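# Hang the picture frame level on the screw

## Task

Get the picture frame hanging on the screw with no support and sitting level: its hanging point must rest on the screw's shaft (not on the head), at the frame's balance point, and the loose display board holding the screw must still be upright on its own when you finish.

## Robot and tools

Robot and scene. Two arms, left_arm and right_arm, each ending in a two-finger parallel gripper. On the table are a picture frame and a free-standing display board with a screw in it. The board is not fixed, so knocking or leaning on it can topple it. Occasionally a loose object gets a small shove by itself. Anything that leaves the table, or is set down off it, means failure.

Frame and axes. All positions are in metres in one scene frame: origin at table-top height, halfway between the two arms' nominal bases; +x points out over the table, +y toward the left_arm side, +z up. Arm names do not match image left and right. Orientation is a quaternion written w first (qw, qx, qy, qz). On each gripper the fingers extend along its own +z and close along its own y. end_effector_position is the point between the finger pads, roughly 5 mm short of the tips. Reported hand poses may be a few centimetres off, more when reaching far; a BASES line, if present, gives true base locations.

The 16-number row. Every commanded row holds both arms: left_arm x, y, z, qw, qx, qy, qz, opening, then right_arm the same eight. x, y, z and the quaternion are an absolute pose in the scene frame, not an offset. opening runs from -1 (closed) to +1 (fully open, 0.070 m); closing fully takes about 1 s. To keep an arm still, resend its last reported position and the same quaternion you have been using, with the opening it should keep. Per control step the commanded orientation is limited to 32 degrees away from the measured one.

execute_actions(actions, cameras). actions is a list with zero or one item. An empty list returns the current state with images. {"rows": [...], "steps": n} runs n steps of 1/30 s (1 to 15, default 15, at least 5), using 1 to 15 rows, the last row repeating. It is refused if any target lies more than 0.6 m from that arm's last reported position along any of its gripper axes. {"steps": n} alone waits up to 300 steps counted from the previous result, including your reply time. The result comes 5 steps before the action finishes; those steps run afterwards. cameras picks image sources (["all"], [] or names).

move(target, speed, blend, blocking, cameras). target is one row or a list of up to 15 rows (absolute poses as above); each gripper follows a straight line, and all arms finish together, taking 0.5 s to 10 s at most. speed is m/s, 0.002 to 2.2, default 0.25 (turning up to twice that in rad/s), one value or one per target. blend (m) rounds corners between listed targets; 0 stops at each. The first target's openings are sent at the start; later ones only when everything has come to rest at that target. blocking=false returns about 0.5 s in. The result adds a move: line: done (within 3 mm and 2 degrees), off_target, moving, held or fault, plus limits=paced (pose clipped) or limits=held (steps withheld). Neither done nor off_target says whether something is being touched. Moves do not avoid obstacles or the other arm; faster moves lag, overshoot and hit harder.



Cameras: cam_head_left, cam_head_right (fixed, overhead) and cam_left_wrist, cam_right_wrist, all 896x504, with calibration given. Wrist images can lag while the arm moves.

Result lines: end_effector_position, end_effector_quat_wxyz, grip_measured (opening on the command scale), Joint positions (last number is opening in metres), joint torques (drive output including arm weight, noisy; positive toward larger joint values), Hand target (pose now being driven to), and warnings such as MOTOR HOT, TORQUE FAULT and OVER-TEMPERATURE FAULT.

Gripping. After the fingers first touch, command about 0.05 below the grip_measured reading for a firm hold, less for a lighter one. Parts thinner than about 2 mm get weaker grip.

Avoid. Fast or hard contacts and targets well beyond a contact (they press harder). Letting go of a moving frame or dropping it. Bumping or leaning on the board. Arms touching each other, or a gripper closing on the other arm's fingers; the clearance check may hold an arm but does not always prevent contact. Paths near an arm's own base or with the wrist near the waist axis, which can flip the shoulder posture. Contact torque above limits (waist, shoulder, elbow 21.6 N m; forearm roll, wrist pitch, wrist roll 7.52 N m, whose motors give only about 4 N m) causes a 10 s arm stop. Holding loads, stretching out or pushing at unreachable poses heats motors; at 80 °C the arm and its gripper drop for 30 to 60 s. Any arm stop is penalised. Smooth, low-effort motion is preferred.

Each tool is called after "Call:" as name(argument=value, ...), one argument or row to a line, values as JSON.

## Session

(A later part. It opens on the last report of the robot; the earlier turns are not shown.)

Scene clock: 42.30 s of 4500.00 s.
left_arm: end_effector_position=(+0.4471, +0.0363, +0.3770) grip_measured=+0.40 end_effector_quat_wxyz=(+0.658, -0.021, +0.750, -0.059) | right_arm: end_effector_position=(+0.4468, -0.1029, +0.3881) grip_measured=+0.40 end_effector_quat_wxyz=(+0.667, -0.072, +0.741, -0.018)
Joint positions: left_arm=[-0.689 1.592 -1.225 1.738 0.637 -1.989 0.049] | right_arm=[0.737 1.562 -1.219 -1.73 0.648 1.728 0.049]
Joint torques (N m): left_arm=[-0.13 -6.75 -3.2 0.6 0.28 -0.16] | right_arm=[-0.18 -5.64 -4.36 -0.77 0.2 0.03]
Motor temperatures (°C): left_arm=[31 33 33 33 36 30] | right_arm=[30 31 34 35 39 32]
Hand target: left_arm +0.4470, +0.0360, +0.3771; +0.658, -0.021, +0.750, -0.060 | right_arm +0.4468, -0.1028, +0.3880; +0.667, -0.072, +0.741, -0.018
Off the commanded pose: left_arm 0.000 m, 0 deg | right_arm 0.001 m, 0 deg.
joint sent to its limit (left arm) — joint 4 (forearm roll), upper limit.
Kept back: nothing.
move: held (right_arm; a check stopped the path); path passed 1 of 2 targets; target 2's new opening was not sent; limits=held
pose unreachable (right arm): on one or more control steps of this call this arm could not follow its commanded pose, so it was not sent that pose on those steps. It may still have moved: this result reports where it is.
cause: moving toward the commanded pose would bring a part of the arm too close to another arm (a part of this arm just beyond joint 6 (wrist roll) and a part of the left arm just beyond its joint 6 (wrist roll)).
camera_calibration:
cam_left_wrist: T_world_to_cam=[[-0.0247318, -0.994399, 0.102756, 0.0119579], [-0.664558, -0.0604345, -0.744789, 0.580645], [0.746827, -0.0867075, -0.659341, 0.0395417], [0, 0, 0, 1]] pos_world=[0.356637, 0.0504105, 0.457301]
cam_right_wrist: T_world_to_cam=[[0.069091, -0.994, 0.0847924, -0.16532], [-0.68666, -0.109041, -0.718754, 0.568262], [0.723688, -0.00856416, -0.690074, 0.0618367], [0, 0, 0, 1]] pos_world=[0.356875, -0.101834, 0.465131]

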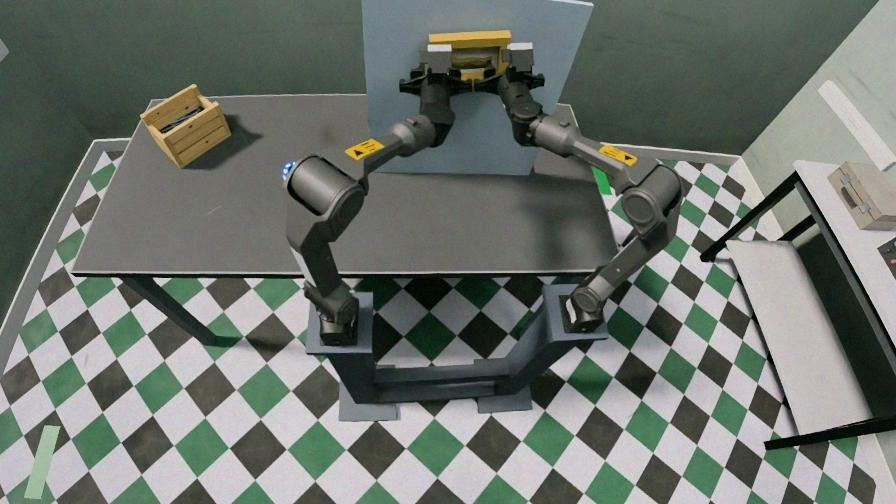

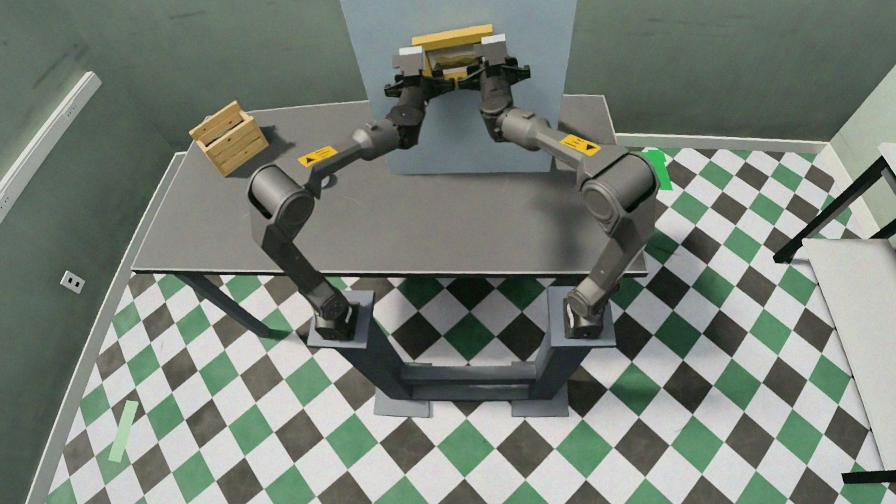

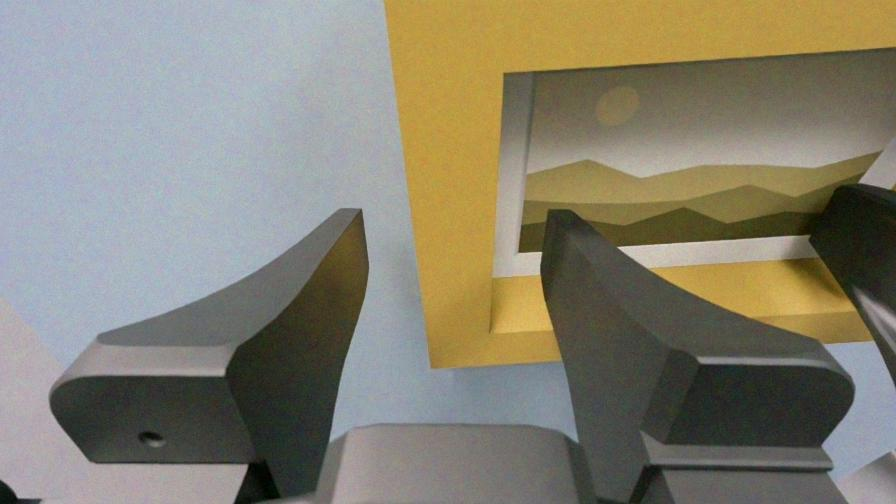

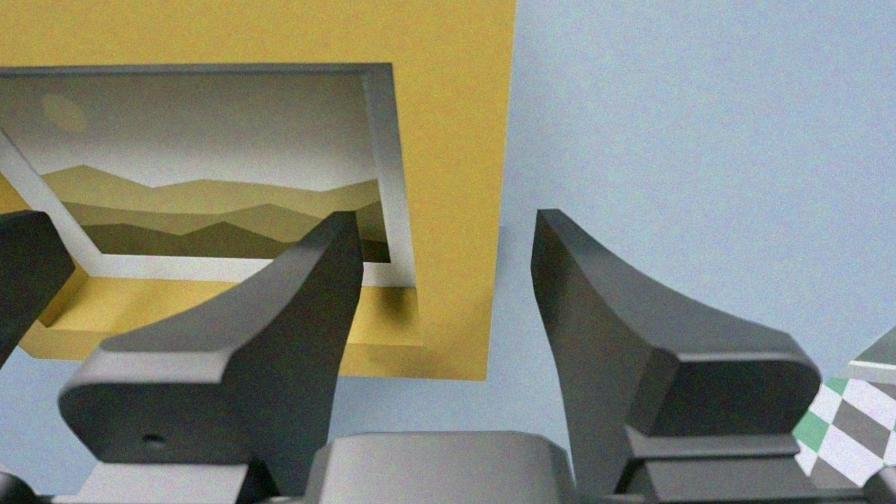

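Call:
move(
  target=[0.447,0.037,0.377,0.658,-0.021,0.75,-0.06,-0.15,0.447,-0.104,0.388,0.667,-0.072,0.741,-0.018,-0.15],
  cameras=["cam_left_wrist","cam_right_wrist"],
)

Call:
move(
  target=[0.447,0.037,0.377,0.658,-0.021,0.75,-0.06,-0.4,0.447,-0.104,0.388,0.667,-0.072,0.741,-0.018,-0.4],
  cameras=["cam_head_left","cam_head_right","cam_left_wrist","cam_right_wrist"],
)

Scene clock: 43.23 s of 4500.00 s.
left_arm: end_effector_position=(+0.4470, +0.0368, +0.3769) grip_measured=-0.15 end_effector_quat_wxyz=(+0.658, -0.021, +0.750, -0.060) | right_arm: end_effector_position=(+0.4470, -0.1038, +0.3881) grip_measured=-0.15 end_effector_quat_wxyz=(+0.667, -0.072, +0.741, -0.018)
Joint positions: left_arm=[-0.687 1.59 -1.223 1.738 0.634 -1.989 0.03] | right_arm=[0.734 1.56 -1.217 -1.731 0.645 1.728 0.03]
Joint torques (N m): left_arm=[0.3 -7.37 -2.77 0.63 0.13 -0.03] | right_arm=[-0.44 -6.88 -3.68 -0.84 0.09 0.27]
Motor temperatures (°C): left_arm=[31 33 33 33 36 30] | right_arm=[30 31 34 35 39 32]
Hand target: left_arm +0.4470, +0.0370, +0.3770; +0.658, -0.021, +0.750, -0.060 | right_arm +0.4470, -0.1040, +0.3880; +0.667, -0.072, +0.741, -0.018
Off the commanded pose: left_arm 0.000 m, 0 deg | right_arm 0.000 m, 0 deg.
joint sent to its limit (left arm) — joint 4 (forearm roll), upper limit.
Kept back: nothing.
move: done
camera_calibration:
cam_left_wrist: T_world_to_cam=[[-0.0256478, -0.994334, 0.103158, 0.0127932], [-0.665274, -0.0600457, -0.744181, 0.580644], [0.746159, -0.087715, -0.659964, 0.0401774], [0, 0, 0, 1]] pos_world=[0.356637, 0.0511101, 0.4573]
cam_right_wrist: T_world_to_cam=[[0.069227, -0.993956, 0.0852017, -0.166556], [-0.686855, -0.109429, -0.718509, 0.568137], [0.72349, -0.00878099, -0.690279, 0.0618996], [0, 0, 0, 1]] pos_world=[0.356974, -0.102835, 0.46513]
Images, in order (width x height): cam_left_wrist 896x504, cam_right_wrist 896x504.

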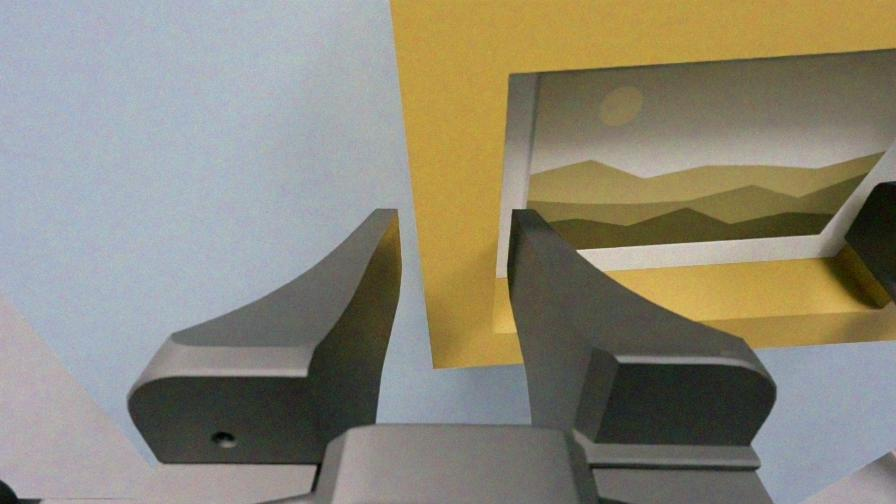

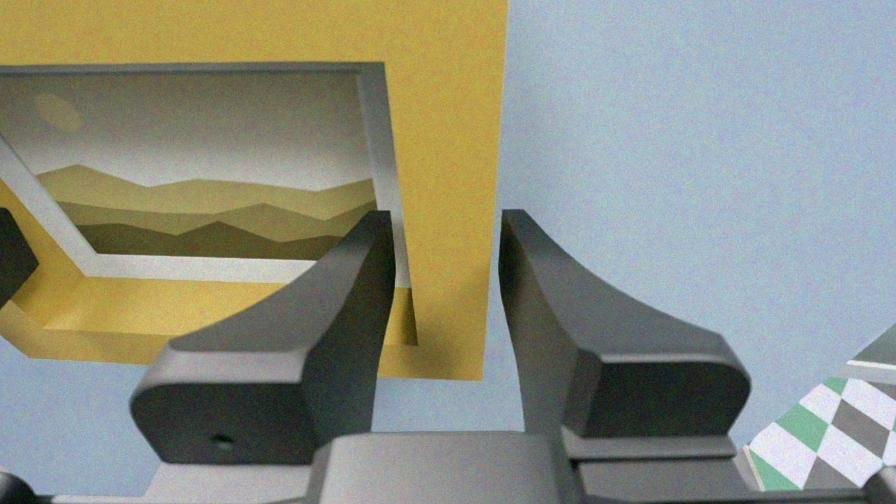

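Scene clock: 43.93 s of 4500.00 s.
left_arm: end_effector_position=(+0.4470, +0.0368, +0.3769) grip_measured=-0.40 end_effector_quat_wxyz=(+0.658, -0.021, +0.750, -0.060) | right_arm: end_effector_position=(+0.4471, -0.1043, +0.3877) grip_measured=-0.40 end_effector_quat_wxyz=(+0.667, -0.072, +0.742, -0.018)
Joint positions: left_arm=[-0.687 1.59 -1.223 1.738 0.634 -1.989 0.021] | right_arm=[0.733 1.56 -1.216 -1.731 0.645 1.728 0.021]
Joint torques (N m): left_arm=[0.53 -7.41 -2.65 0.65 0.12 0.05] | right_arm=[0.76 -6.81 -4.23 -0.83 0.14 0.21]
Motor temperatures (°C): left_arm=[31 33 33 33 36 30] | right_arm=[30 31 34 35 39 32]
Hand target: left_arm +0.4470, +0.0370, +0.3770; +0.658, -0.021, +0.750, -0.060 | right_arm +0.4470, -0.1040, +0.3880; +0.667, -0.072, +0.741, -0.018
Off the commanded pose: left_arm 0.000 m, 0 deg | right_arm 0.000 m, 0 deg.
joint sent to its limit (left arm) — joint 4 (forearm roll), upper limit.
Kept back: nothing.
move: done
camera_calibration:
cam_left_wrist: T_world_to_cam=[[-0.0256478, -0.994334, 0.103158, 0.0127932], [-0.665274, -0.0600457, -0.744181, 0.580644], [0.746159, -0.087715, -0.659964, 0.0401774], [0, 0, 0, 1]] pos_world=[0.356637, 0.0511101, 0.4573]
cam_right_wrist: T_world_to_cam=[[0.0683264, -0.993961, 0.0858676, -0.166834], [-0.687467, -0.10928, -0.717947, 0.567995], [0.722995, -0.00997638, -0.690782, 0.0618334], [0, 0, 0, 1]] pos_world=[0.357172, -0.103139, 0.464829]

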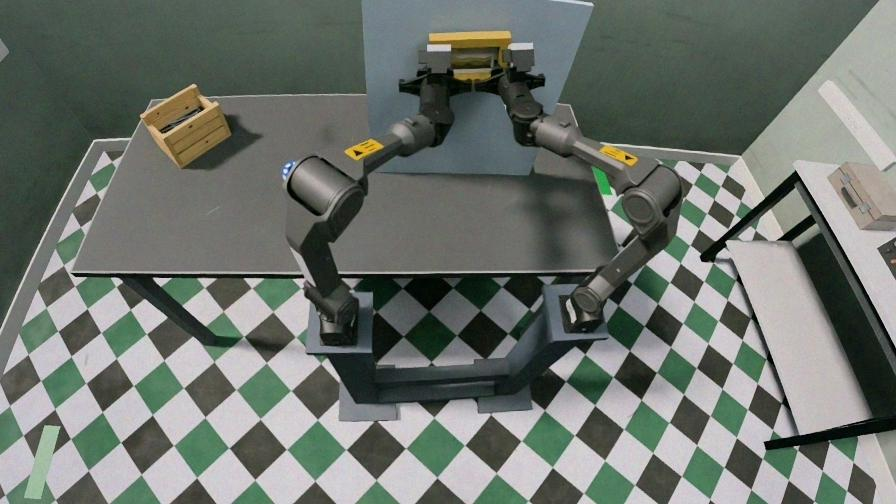

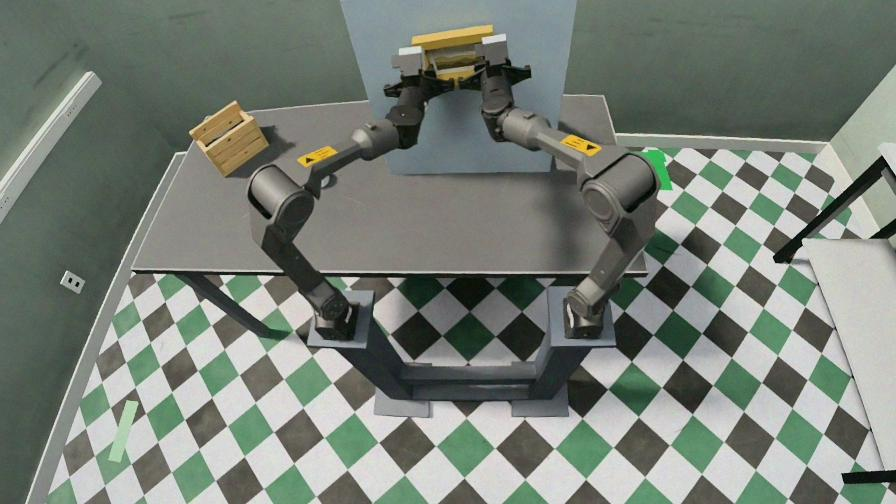

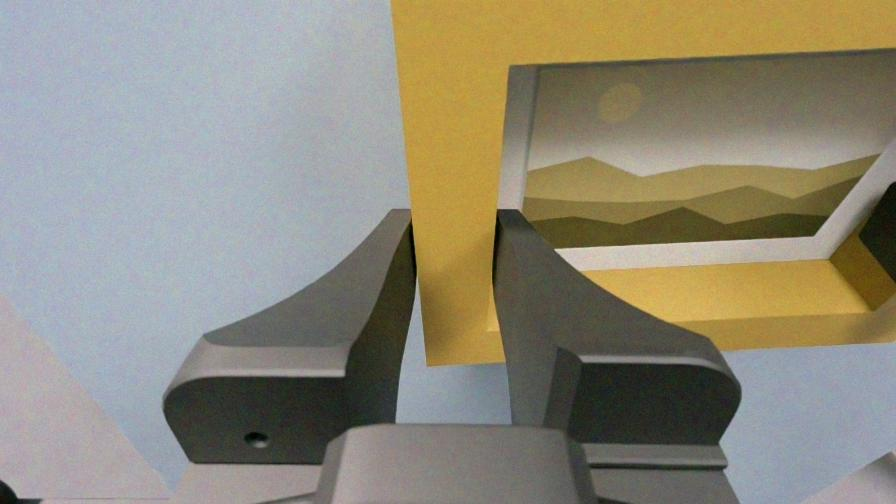

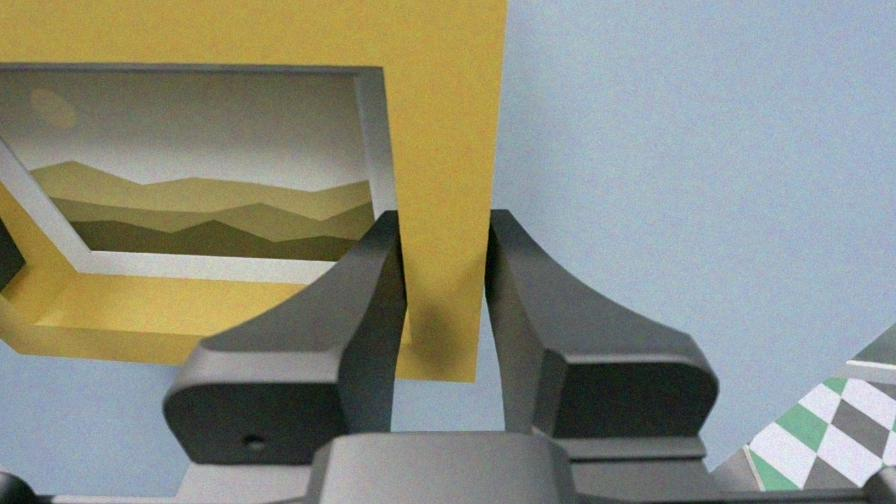

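Call:
move(
  target=[
    [0.447,0.037,0.377,0.658,-0.021,0.75,-0.06,-0.55,0.447,-0.104,0.388,0.667,-0.072,0.741,-0.018,-0.55],
    [0.447,0.037,0.389,0.658,-0.021,0.75,-0.06,-0.55,0.447,-0.104,0.400,0.667,-0.072,0.741,-0.018,-0.55],
  ],
  speed=0.04,
)

Call:
zoom_image(
  camera="cam_head_left",
  region=[390, 0, 590, 120],
)

Call:
zoom_image(
  camera="cam_head_right",
  region=[370, 0, 570, 120],
)

Scene clock: 46.53 s of 4500.00 s.
left_arm: end_effector_position=(+0.4468, +0.0371, +0.3887) grip_measured=-0.44 end_effector_quat_wxyz=(+0.658, -0.021, +0.750, -0.060) | right_arm: end_effector_position=(+0.4471, -0.1045, +0.3995) grip_measured=-0.43 end_effector_quat_wxyz=(+0.667, -0.071, +0.742, -0.019)
Joint positions: left_arm=[-0.687 1.582 -1.261 1.676 0.628 -1.911 0.019] | right_arm=[0.733 1.554 -1.257 -1.667 0.64 1.649 0.02]
Joint torques (N m): left_arm=[-0.34 -7.26 -5.38 1.46 -0.5 0.03] | right_arm=[0.7 -6.45 -6 -1.81 -0.48 0]
Motor temperatures (°C): left_arm=[31 33 33 33 36 30] | right_arm=[30 31 34 35 39 32]
Hand target: left_arm +0.4470, +0.0370, +0.3890; +0.658, -0.021, +0.750, -0.060 | right_arm +0.4470, -0.1040, +0.4000; +0.667, -0.072, +0.741, -0.018
Off the commanded pose: left_arm 0.000 m, 0 deg | right_arm 0.001 m, 0 deg.
Kept back: nothing.
move: done
camera_calibration:
cam_left_wrist: T_world_to_cam=[[-0.0252939, -0.994349, 0.103105, 0.0116694], [-0.665267, -0.0602408, -0.744171, 0.589308], [0.746177, -0.0874153, -0.659984, 0.0481193], [0, 0, 0, 1]] pos_world=[0.356437, 0.0513102, 0.4691]
cam_right_wrist: T_world_to_cam=[[0.0672238, -0.994021, 0.0860365, -0.167657], [-0.687943, -0.108634, -0.717588, 0.576661], [0.722645, -0.0109492, -0.691133, 0.070173], [0, 0, 0, 1]] pos_world=[0.35727, -0.103241, 0.476728]

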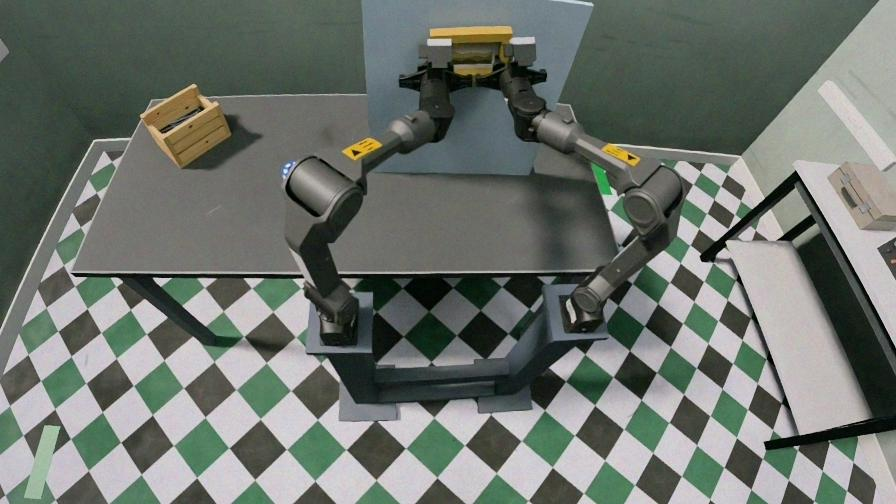

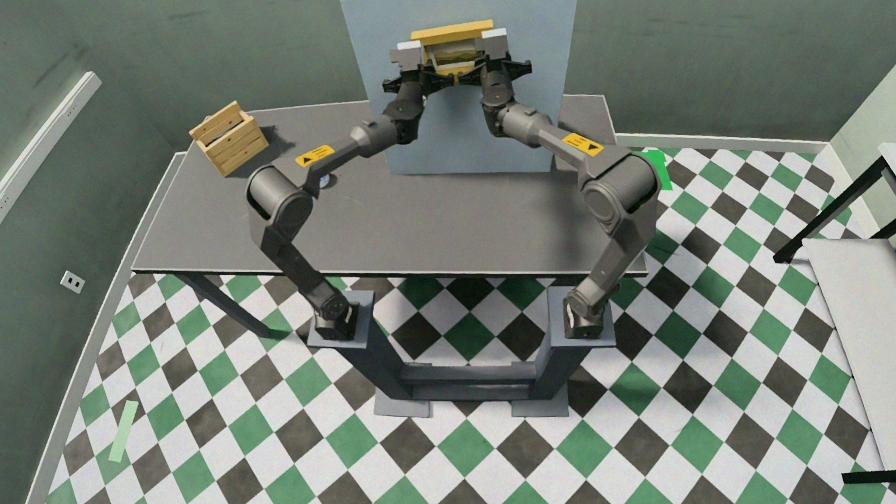

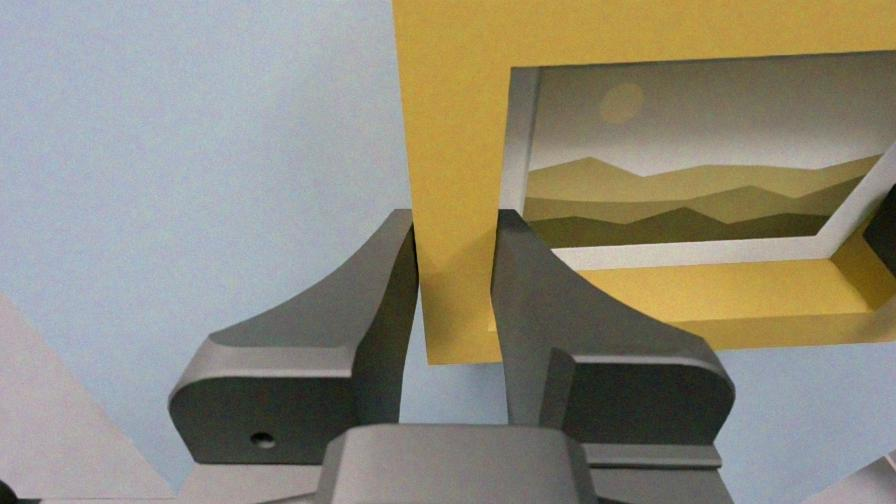

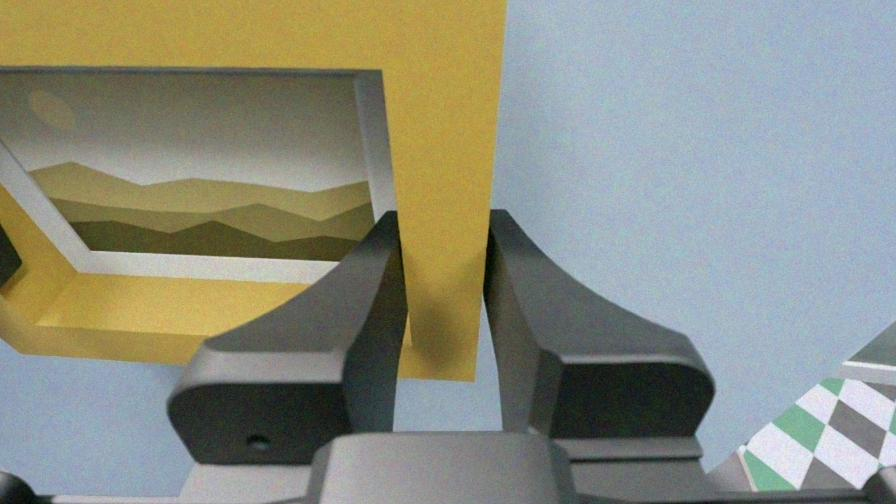

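Scaled by 2.520 from the camera's 896x504 image, which has a finer 1280x720 frame.

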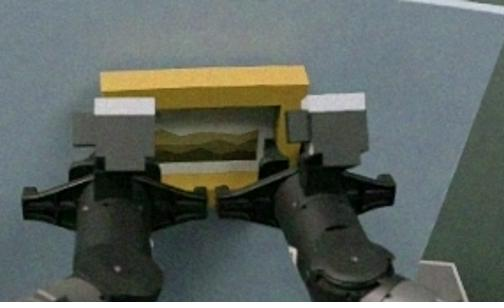

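Scaled by 2.520 from the camera's 896x504 image, which has a finer 1280x720 frame.

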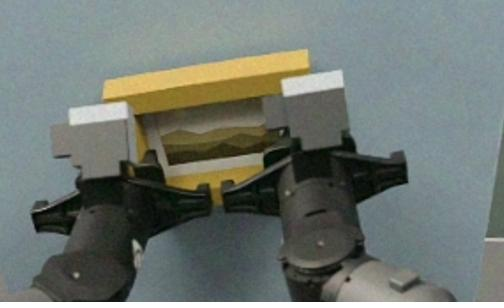

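Call:
move(
  target=[
    [0.449,0.037,0.399,0.658,0.0192,0.7522,-0.0141,-0.55,0.449,-0.104,0.393,0.670,-0.0312,0.7406,0.0272,-0.55],
    [0.449,0.037,0.387,0.658,0.0192,0.7522,-0.0141,-0.55,0.449,-0.104,0.381,0.670,-0.0312,0.7406,0.0272,-0.55],
  ],
  speed=0.05,
)

Call:
zoom_image(
  camera="cam_head_left",
  region=[390, 0, 590, 120],
)

Call:
zoom_image(
  camera="cam_head_right",
  region=[370, 0, 570, 120],
)

Scene clock: 48.67 s of 4500.00 s.
left_arm: end_effector_position=(+0.4493, +0.0373, +0.3876) grip_measured=-0.44 end_effector_quat_wxyz=(+0.659, +0.018, +0.752, -0.014) | right_arm: end_effector_position=(+0.4494, -0.1044, +0.3807) grip_measured=-0.43 end_effector_quat_wxyz=(+0.662, -0.029, +0.749, +0.024)
Joint positions: left_arm=[-0.691 1.596 -1.277 1.66 0.647 -1.779 0.019] | right_arm=[0.724 1.567 -1.207 -1.739 0.63 1.864 0.02]
Joint torques (N m): left_arm=[-3.07 -5.05 -2.91 0.76 -1.5 0.22] | right_arm=[3.89 -3.98 -3.62 -0.97 -0.77 -0.36]
Motor temperatures (°C): left_arm=[31 33 33 33 36 30] | right_arm=[30 31 34 35 39 32]
Hand target: left_arm +0.4490, +0.0370, +0.3870; +0.658, +0.019, +0.752, -0.014 | right_arm +0.4490, -0.1039, +0.3812; +0.662, -0.029, +0.748, +0.024
Off the commanded pose: left_arm 0.001 m, 0 deg | right_arm 0.001 m, 1 deg.
joint read past its limit (right arm) — joint 4 (forearm roll), lower limit.
joint sent to its limit (right arm) — joint 4 (forearm roll), lower limit.
Kept back: nothing.
move: done
camera_calibration:
cam_left_wrist: T_world_to_cam=[[-0.0247915, -0.999547, -0.017082, 0.0585928], [-0.663335, 0.0292314, -0.747751, 0.587447], [0.747912, -0.0072068, -0.663759, 0.0431706], [0, 0, 0, 1]] pos_world=[0.358839, 0.0417054, 0.46892]
cam_right_wrist: T_world_to_cam=[[0.0602365, -0.997566, -0.0351164, -0.11716], [-0.703168, -0.0174378, -0.710809, 0.578427], [0.708467, 0.0675094, -0.702508, 0.074496], [0, 0, 0, 1]] pos_world=[0.361011, -0.111818, 0.459371]

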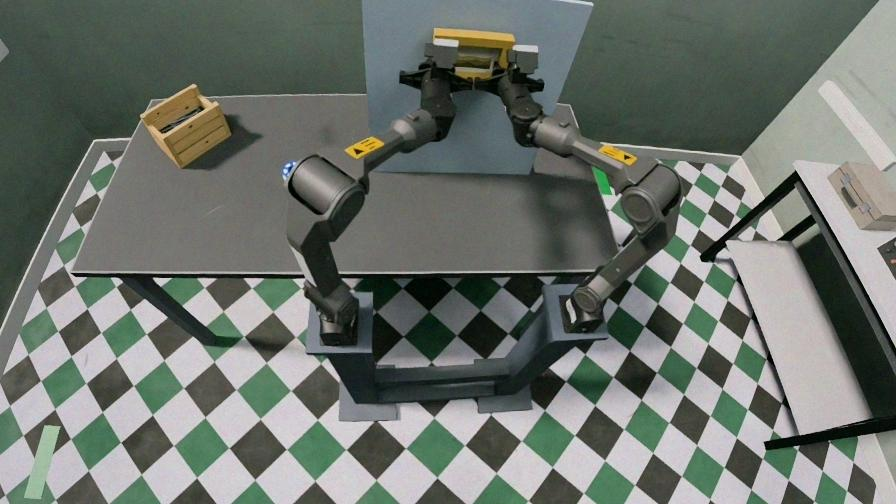

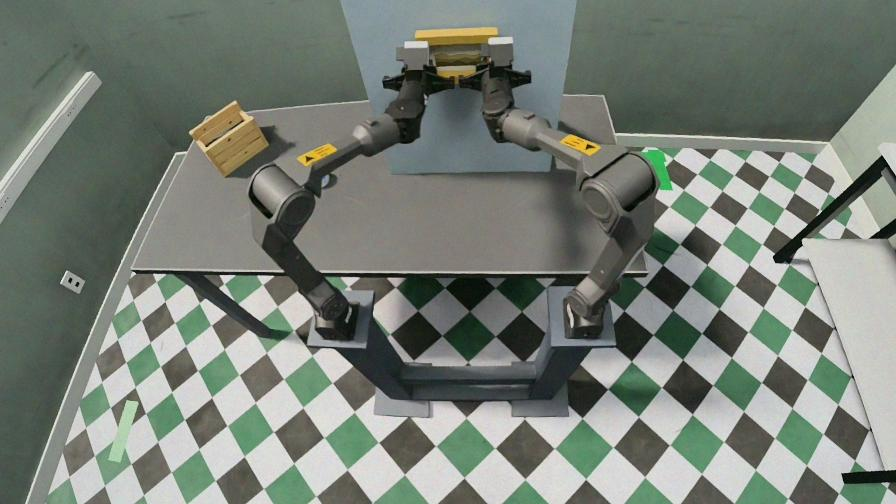

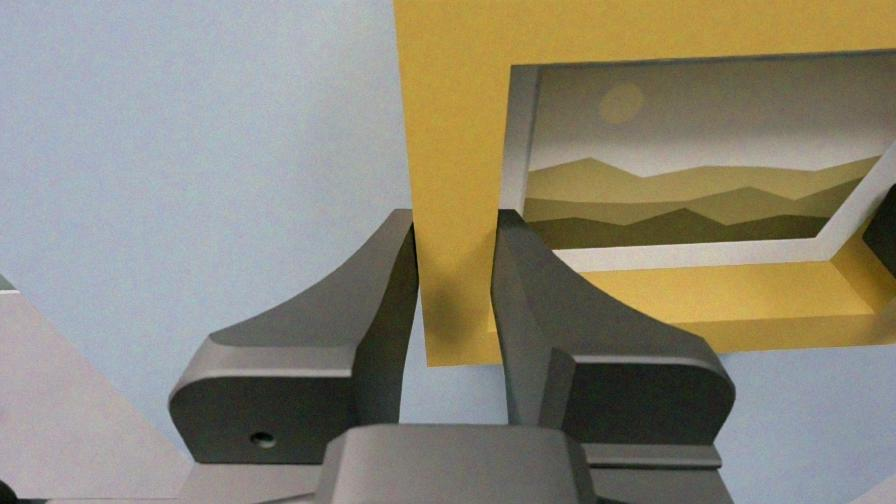

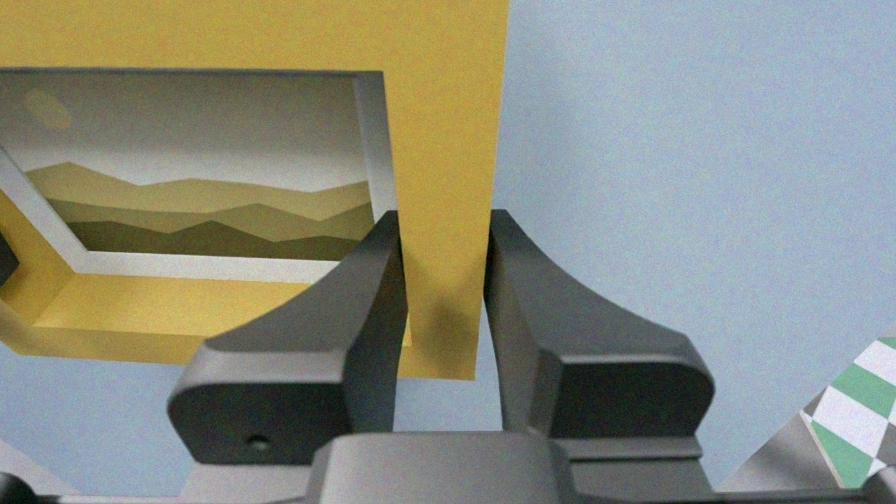

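Scaled by 2.520 from the camera's 896x504 image, which has a finer 1280x720 frame.

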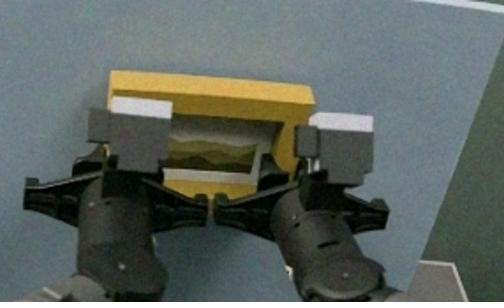

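Scaled by 2.520 from the camera's 896x504 image, which has a finer 1280x720 frame.

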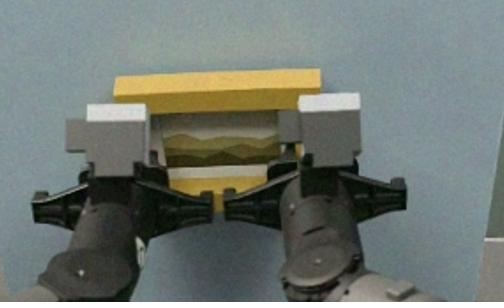

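Call:
move(
  target=[0.449,0.0373,0.387,0.658,0.0192,0.7522,-0.0141,-0.35,0.449,-0.1044,0.381,0.662,-0.029,0.749,0.024,-0.35],
)

Call:
zoom_image(
  camera="cam_head_left",
  region=[390, 0, 590, 120],
)

Call:
zoom_image(
  camera="cam_head_right",
  region=[370, 0, 570, 120],
)

Scene clock: 49.63 s of 4500.00 s.
left_arm: end_effector_position=(+0.4490, +0.0363, +0.3865) grip_measured=-0.35 end_effector_quat_wxyz=(+0.658, +0.021, +0.753, -0.015) | right_arm: end_effector_position=(+0.4487, -0.1032, +0.3806) grip_measured=-0.35 end_effector_quat_wxyz=(+0.661, -0.030, +0.749, +0.025)
Joint positions: left_arm=[-0.692 1.596 -1.275 1.659 0.644 -1.776 0.023] | right_arm=[0.726 1.566 -1.207 -1.736 0.628 1.86 0.023]
Joint torques (N m): left_arm=[-0.96 -7.05 -2.97 0.65 0.19 -0.21] | right_arm=[-0.45 -6.88 -4.05 -0.65 0.33 -0.11]
Motor temperatures (°C): left_arm=[31 33 33 33 36 30] | right_arm=[30 31 34 35 39 32]
Hand target: left_arm +0.4490, +0.0373, +0.3870; +0.658, +0.019, +0.752, -0.014 | right_arm +0.4490, -0.1044, +0.3810; +0.662, -0.029, +0.749, +0.024
Off the commanded pose: left_arm 0.001 m, 0 deg | right_arm 0.001 m, 0 deg.
Kept back: nothing.
move: done
camera_calibration:
cam_left_wrist: T_world_to_cam=[[-0.0289116, -0.999394, -0.0193883, 0.0603248], [-0.665198, 0.0337142, -0.745905, 0.586284], [0.746107, -0.00866824, -0.66577, 0.0443664], [0, 0, 0, 1]] pos_world=[0.358637, 0.0409067, 0.46802]
cam_right_wrist: T_world_to_cam=[[0.0641052, -0.997352, -0.03433, -0.118066], [-0.704208, -0.020835, -0.709688, 0.577637], [0.707093, 0.0696702, -0.70368, 0.076], [0, 0, 0, 1]] pos_world=[0.360606, -0.111013, 0.459368]

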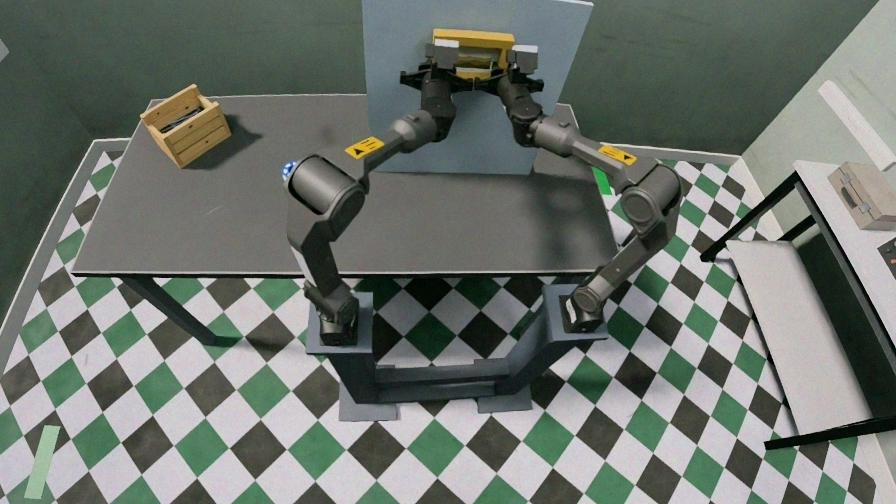

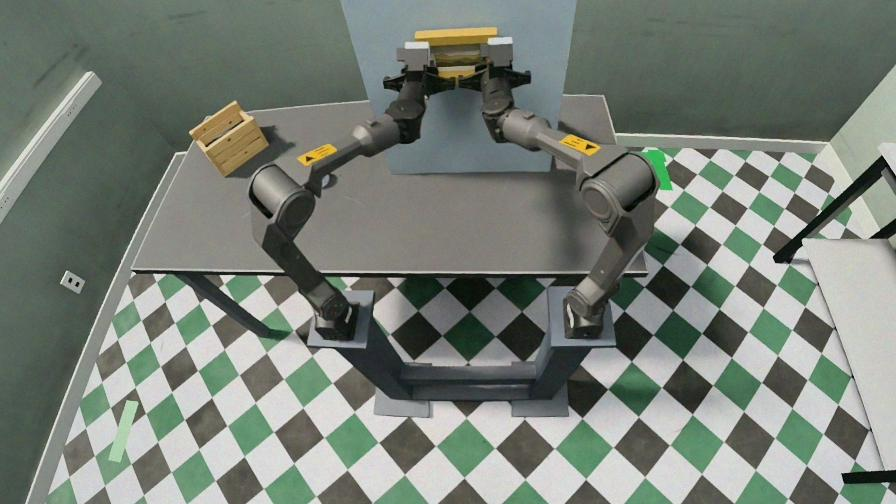

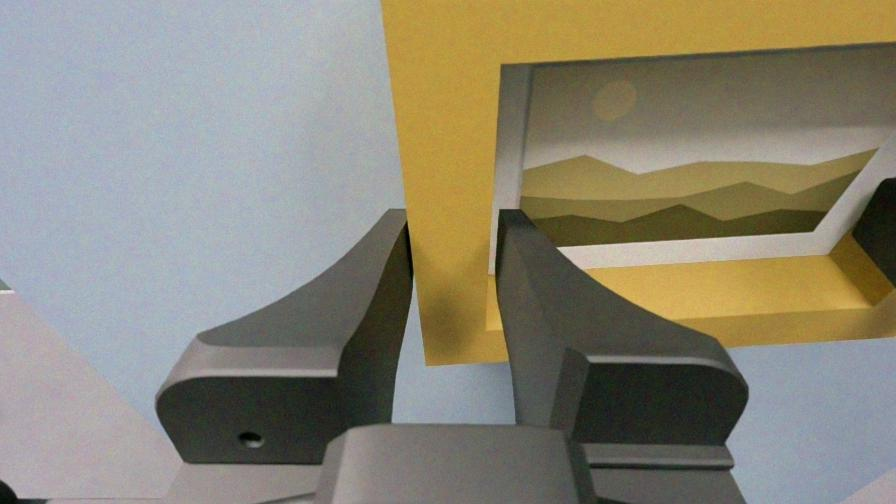

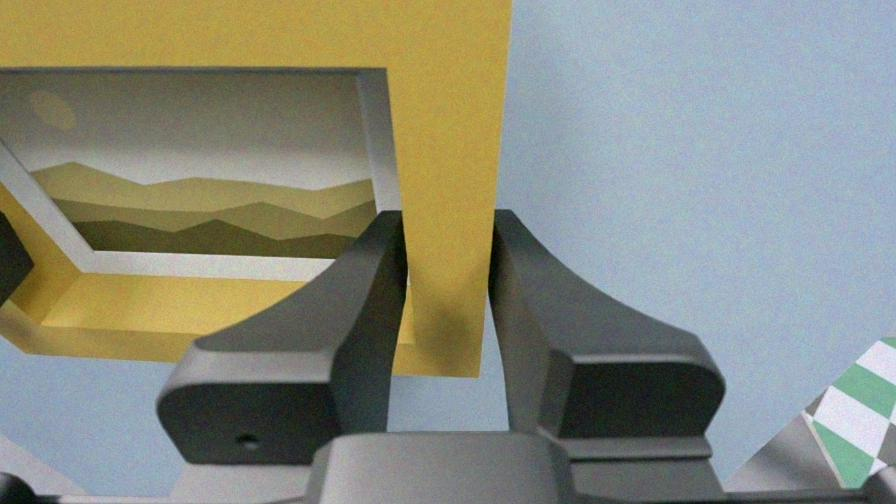

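Scaled by 2.520 from the camera's 896x504 image, which has a finer 1280x720 frame.

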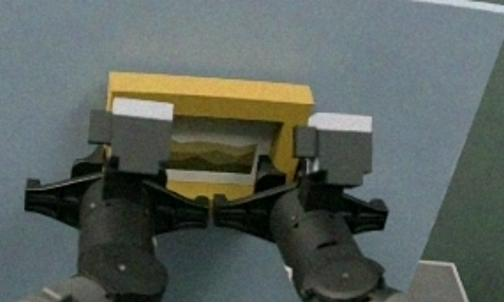

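Scaled by 2.520 from the camera's 896x504 image, which has a finer 1280x720 frame.

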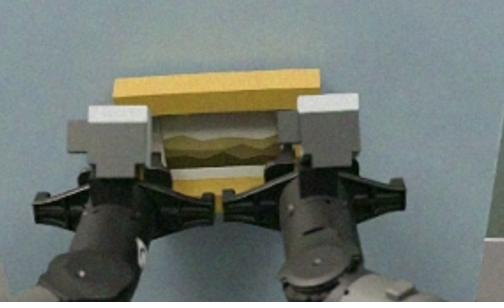

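Call:
move(
  target=[0.449,0.0363,0.3867,0.658,0.021,0.753,-0.015,0.2,0.4487,-0.1034,0.381,0.661,-0.03,0.749,0.025,0.2],
)

Call:
zoom_image(
  camera="cam_head_left",
  region=[390, 0, 590, 120],
)

Call:
zoom_image(
  camera="cam_head_right",
  region=[370, 0, 570, 120],
)

Scene clock: 50.63 s of 4500.00 s.
left_arm: end_effector_position=(+0.4490, +0.0361, +0.3865) grip_measured=+0.20 end_effector_quat_wxyz=(+0.658, +0.021, +0.753, -0.015) | right_arm: end_effector_position=(+0.4489, -0.1039, +0.3806) grip_measured=+0.20 end_effector_quat_wxyz=(+0.661, -0.030, +0.749, +0.024)
Joint positions: left_arm=[-0.692 1.596 -1.275 1.659 0.643 -1.775 0.042] | right_arm=[0.725 1.566 -1.208 -1.733 0.629 1.858 0.042]
Joint torques (N m): left_arm=[0.55 -7.18 -3.97 0.41 0.03 0.04] | right_arm=[0.71 -6.81 -4.8 -0.64 0.09 -0.12]
Motor temperatures (°C): left_arm=[31 33 33 33 36 30] | right_arm=[30 31 34 35 39 32]
Hand target: left_arm +0.4490, +0.0363, +0.3867; +0.658, +0.021, +0.753, -0.015 | right_arm +0.4487, -0.1034, +0.3810; +0.661, -0.030, +0.749, +0.025
Off the commanded pose: left_arm 0.000 m, 0 deg | right_arm 0.001 m, 0 deg.
Kept back: nothing.
move: done
camera_calibration:
cam_left_wrist: T_world_to_cam=[[-0.0299483, -0.99935, -0.0200634, 0.0608143], [-0.6653, 0.0349097, -0.74576, 0.586277], [0.745975, -0.0089861, -0.665913, 0.044417], [0, 0, 0, 1]] pos_world=[0.358737, 0.0407071, 0.46802]
cam_right_wrist: T_world_to_cam=[[0.0619486, -0.997494, -0.0341845, -0.11778], [-0.704713, -0.0194602, -0.709226, 0.578032], [0.706783, 0.0680258, -0.704152, 0.0761739], [0, 0, 0, 1]] pos_world=[0.360805, -0.111418, 0.459567]

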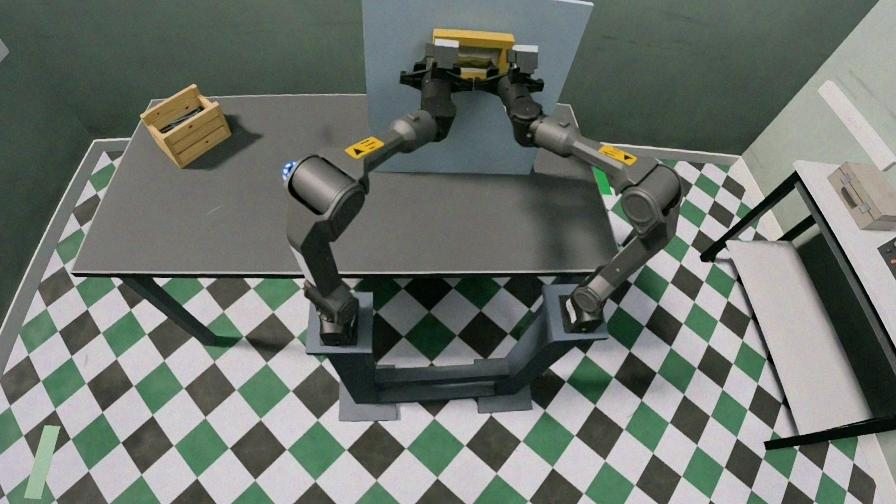

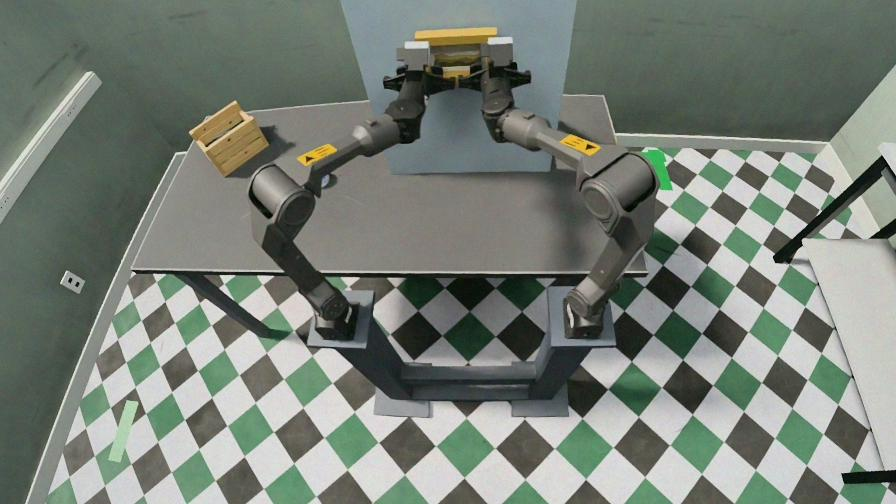

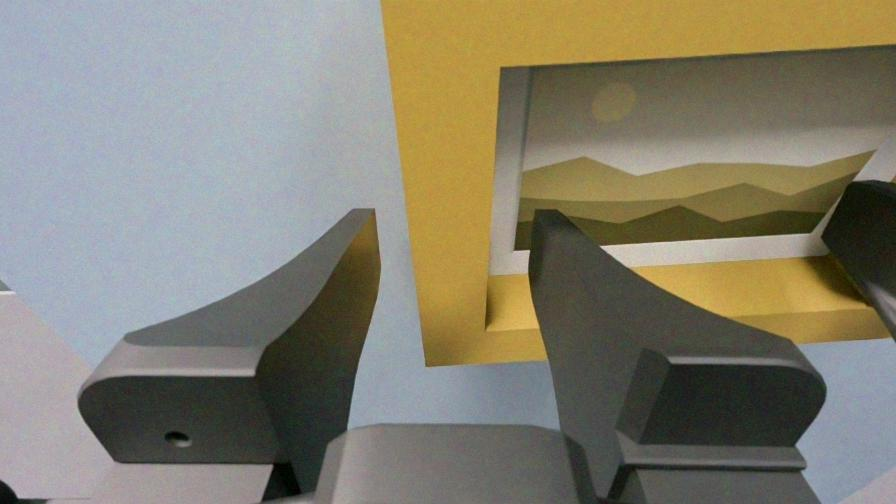

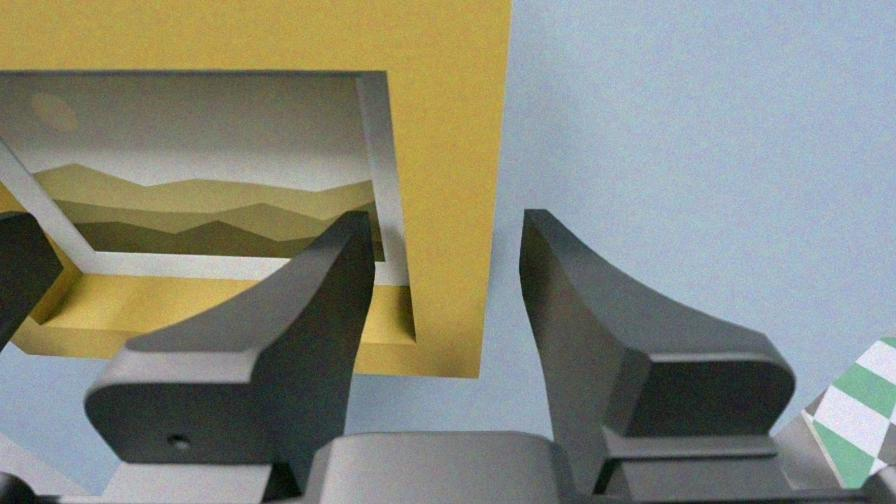

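Scaled by 2.520 from the camera's 896x504 image, which has a finer 1280x720 frame.

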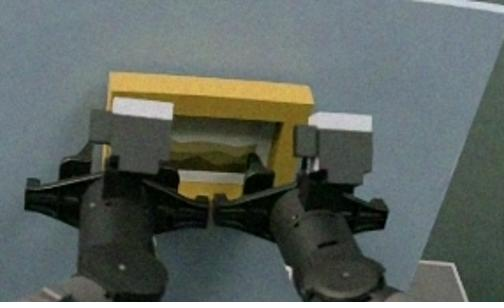

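Scaled by 2.520 from the camera's 896x504 image, which has a finer 1280x720 frame.

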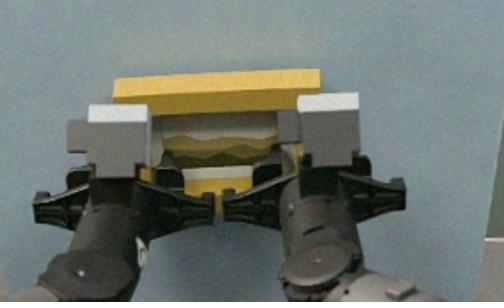

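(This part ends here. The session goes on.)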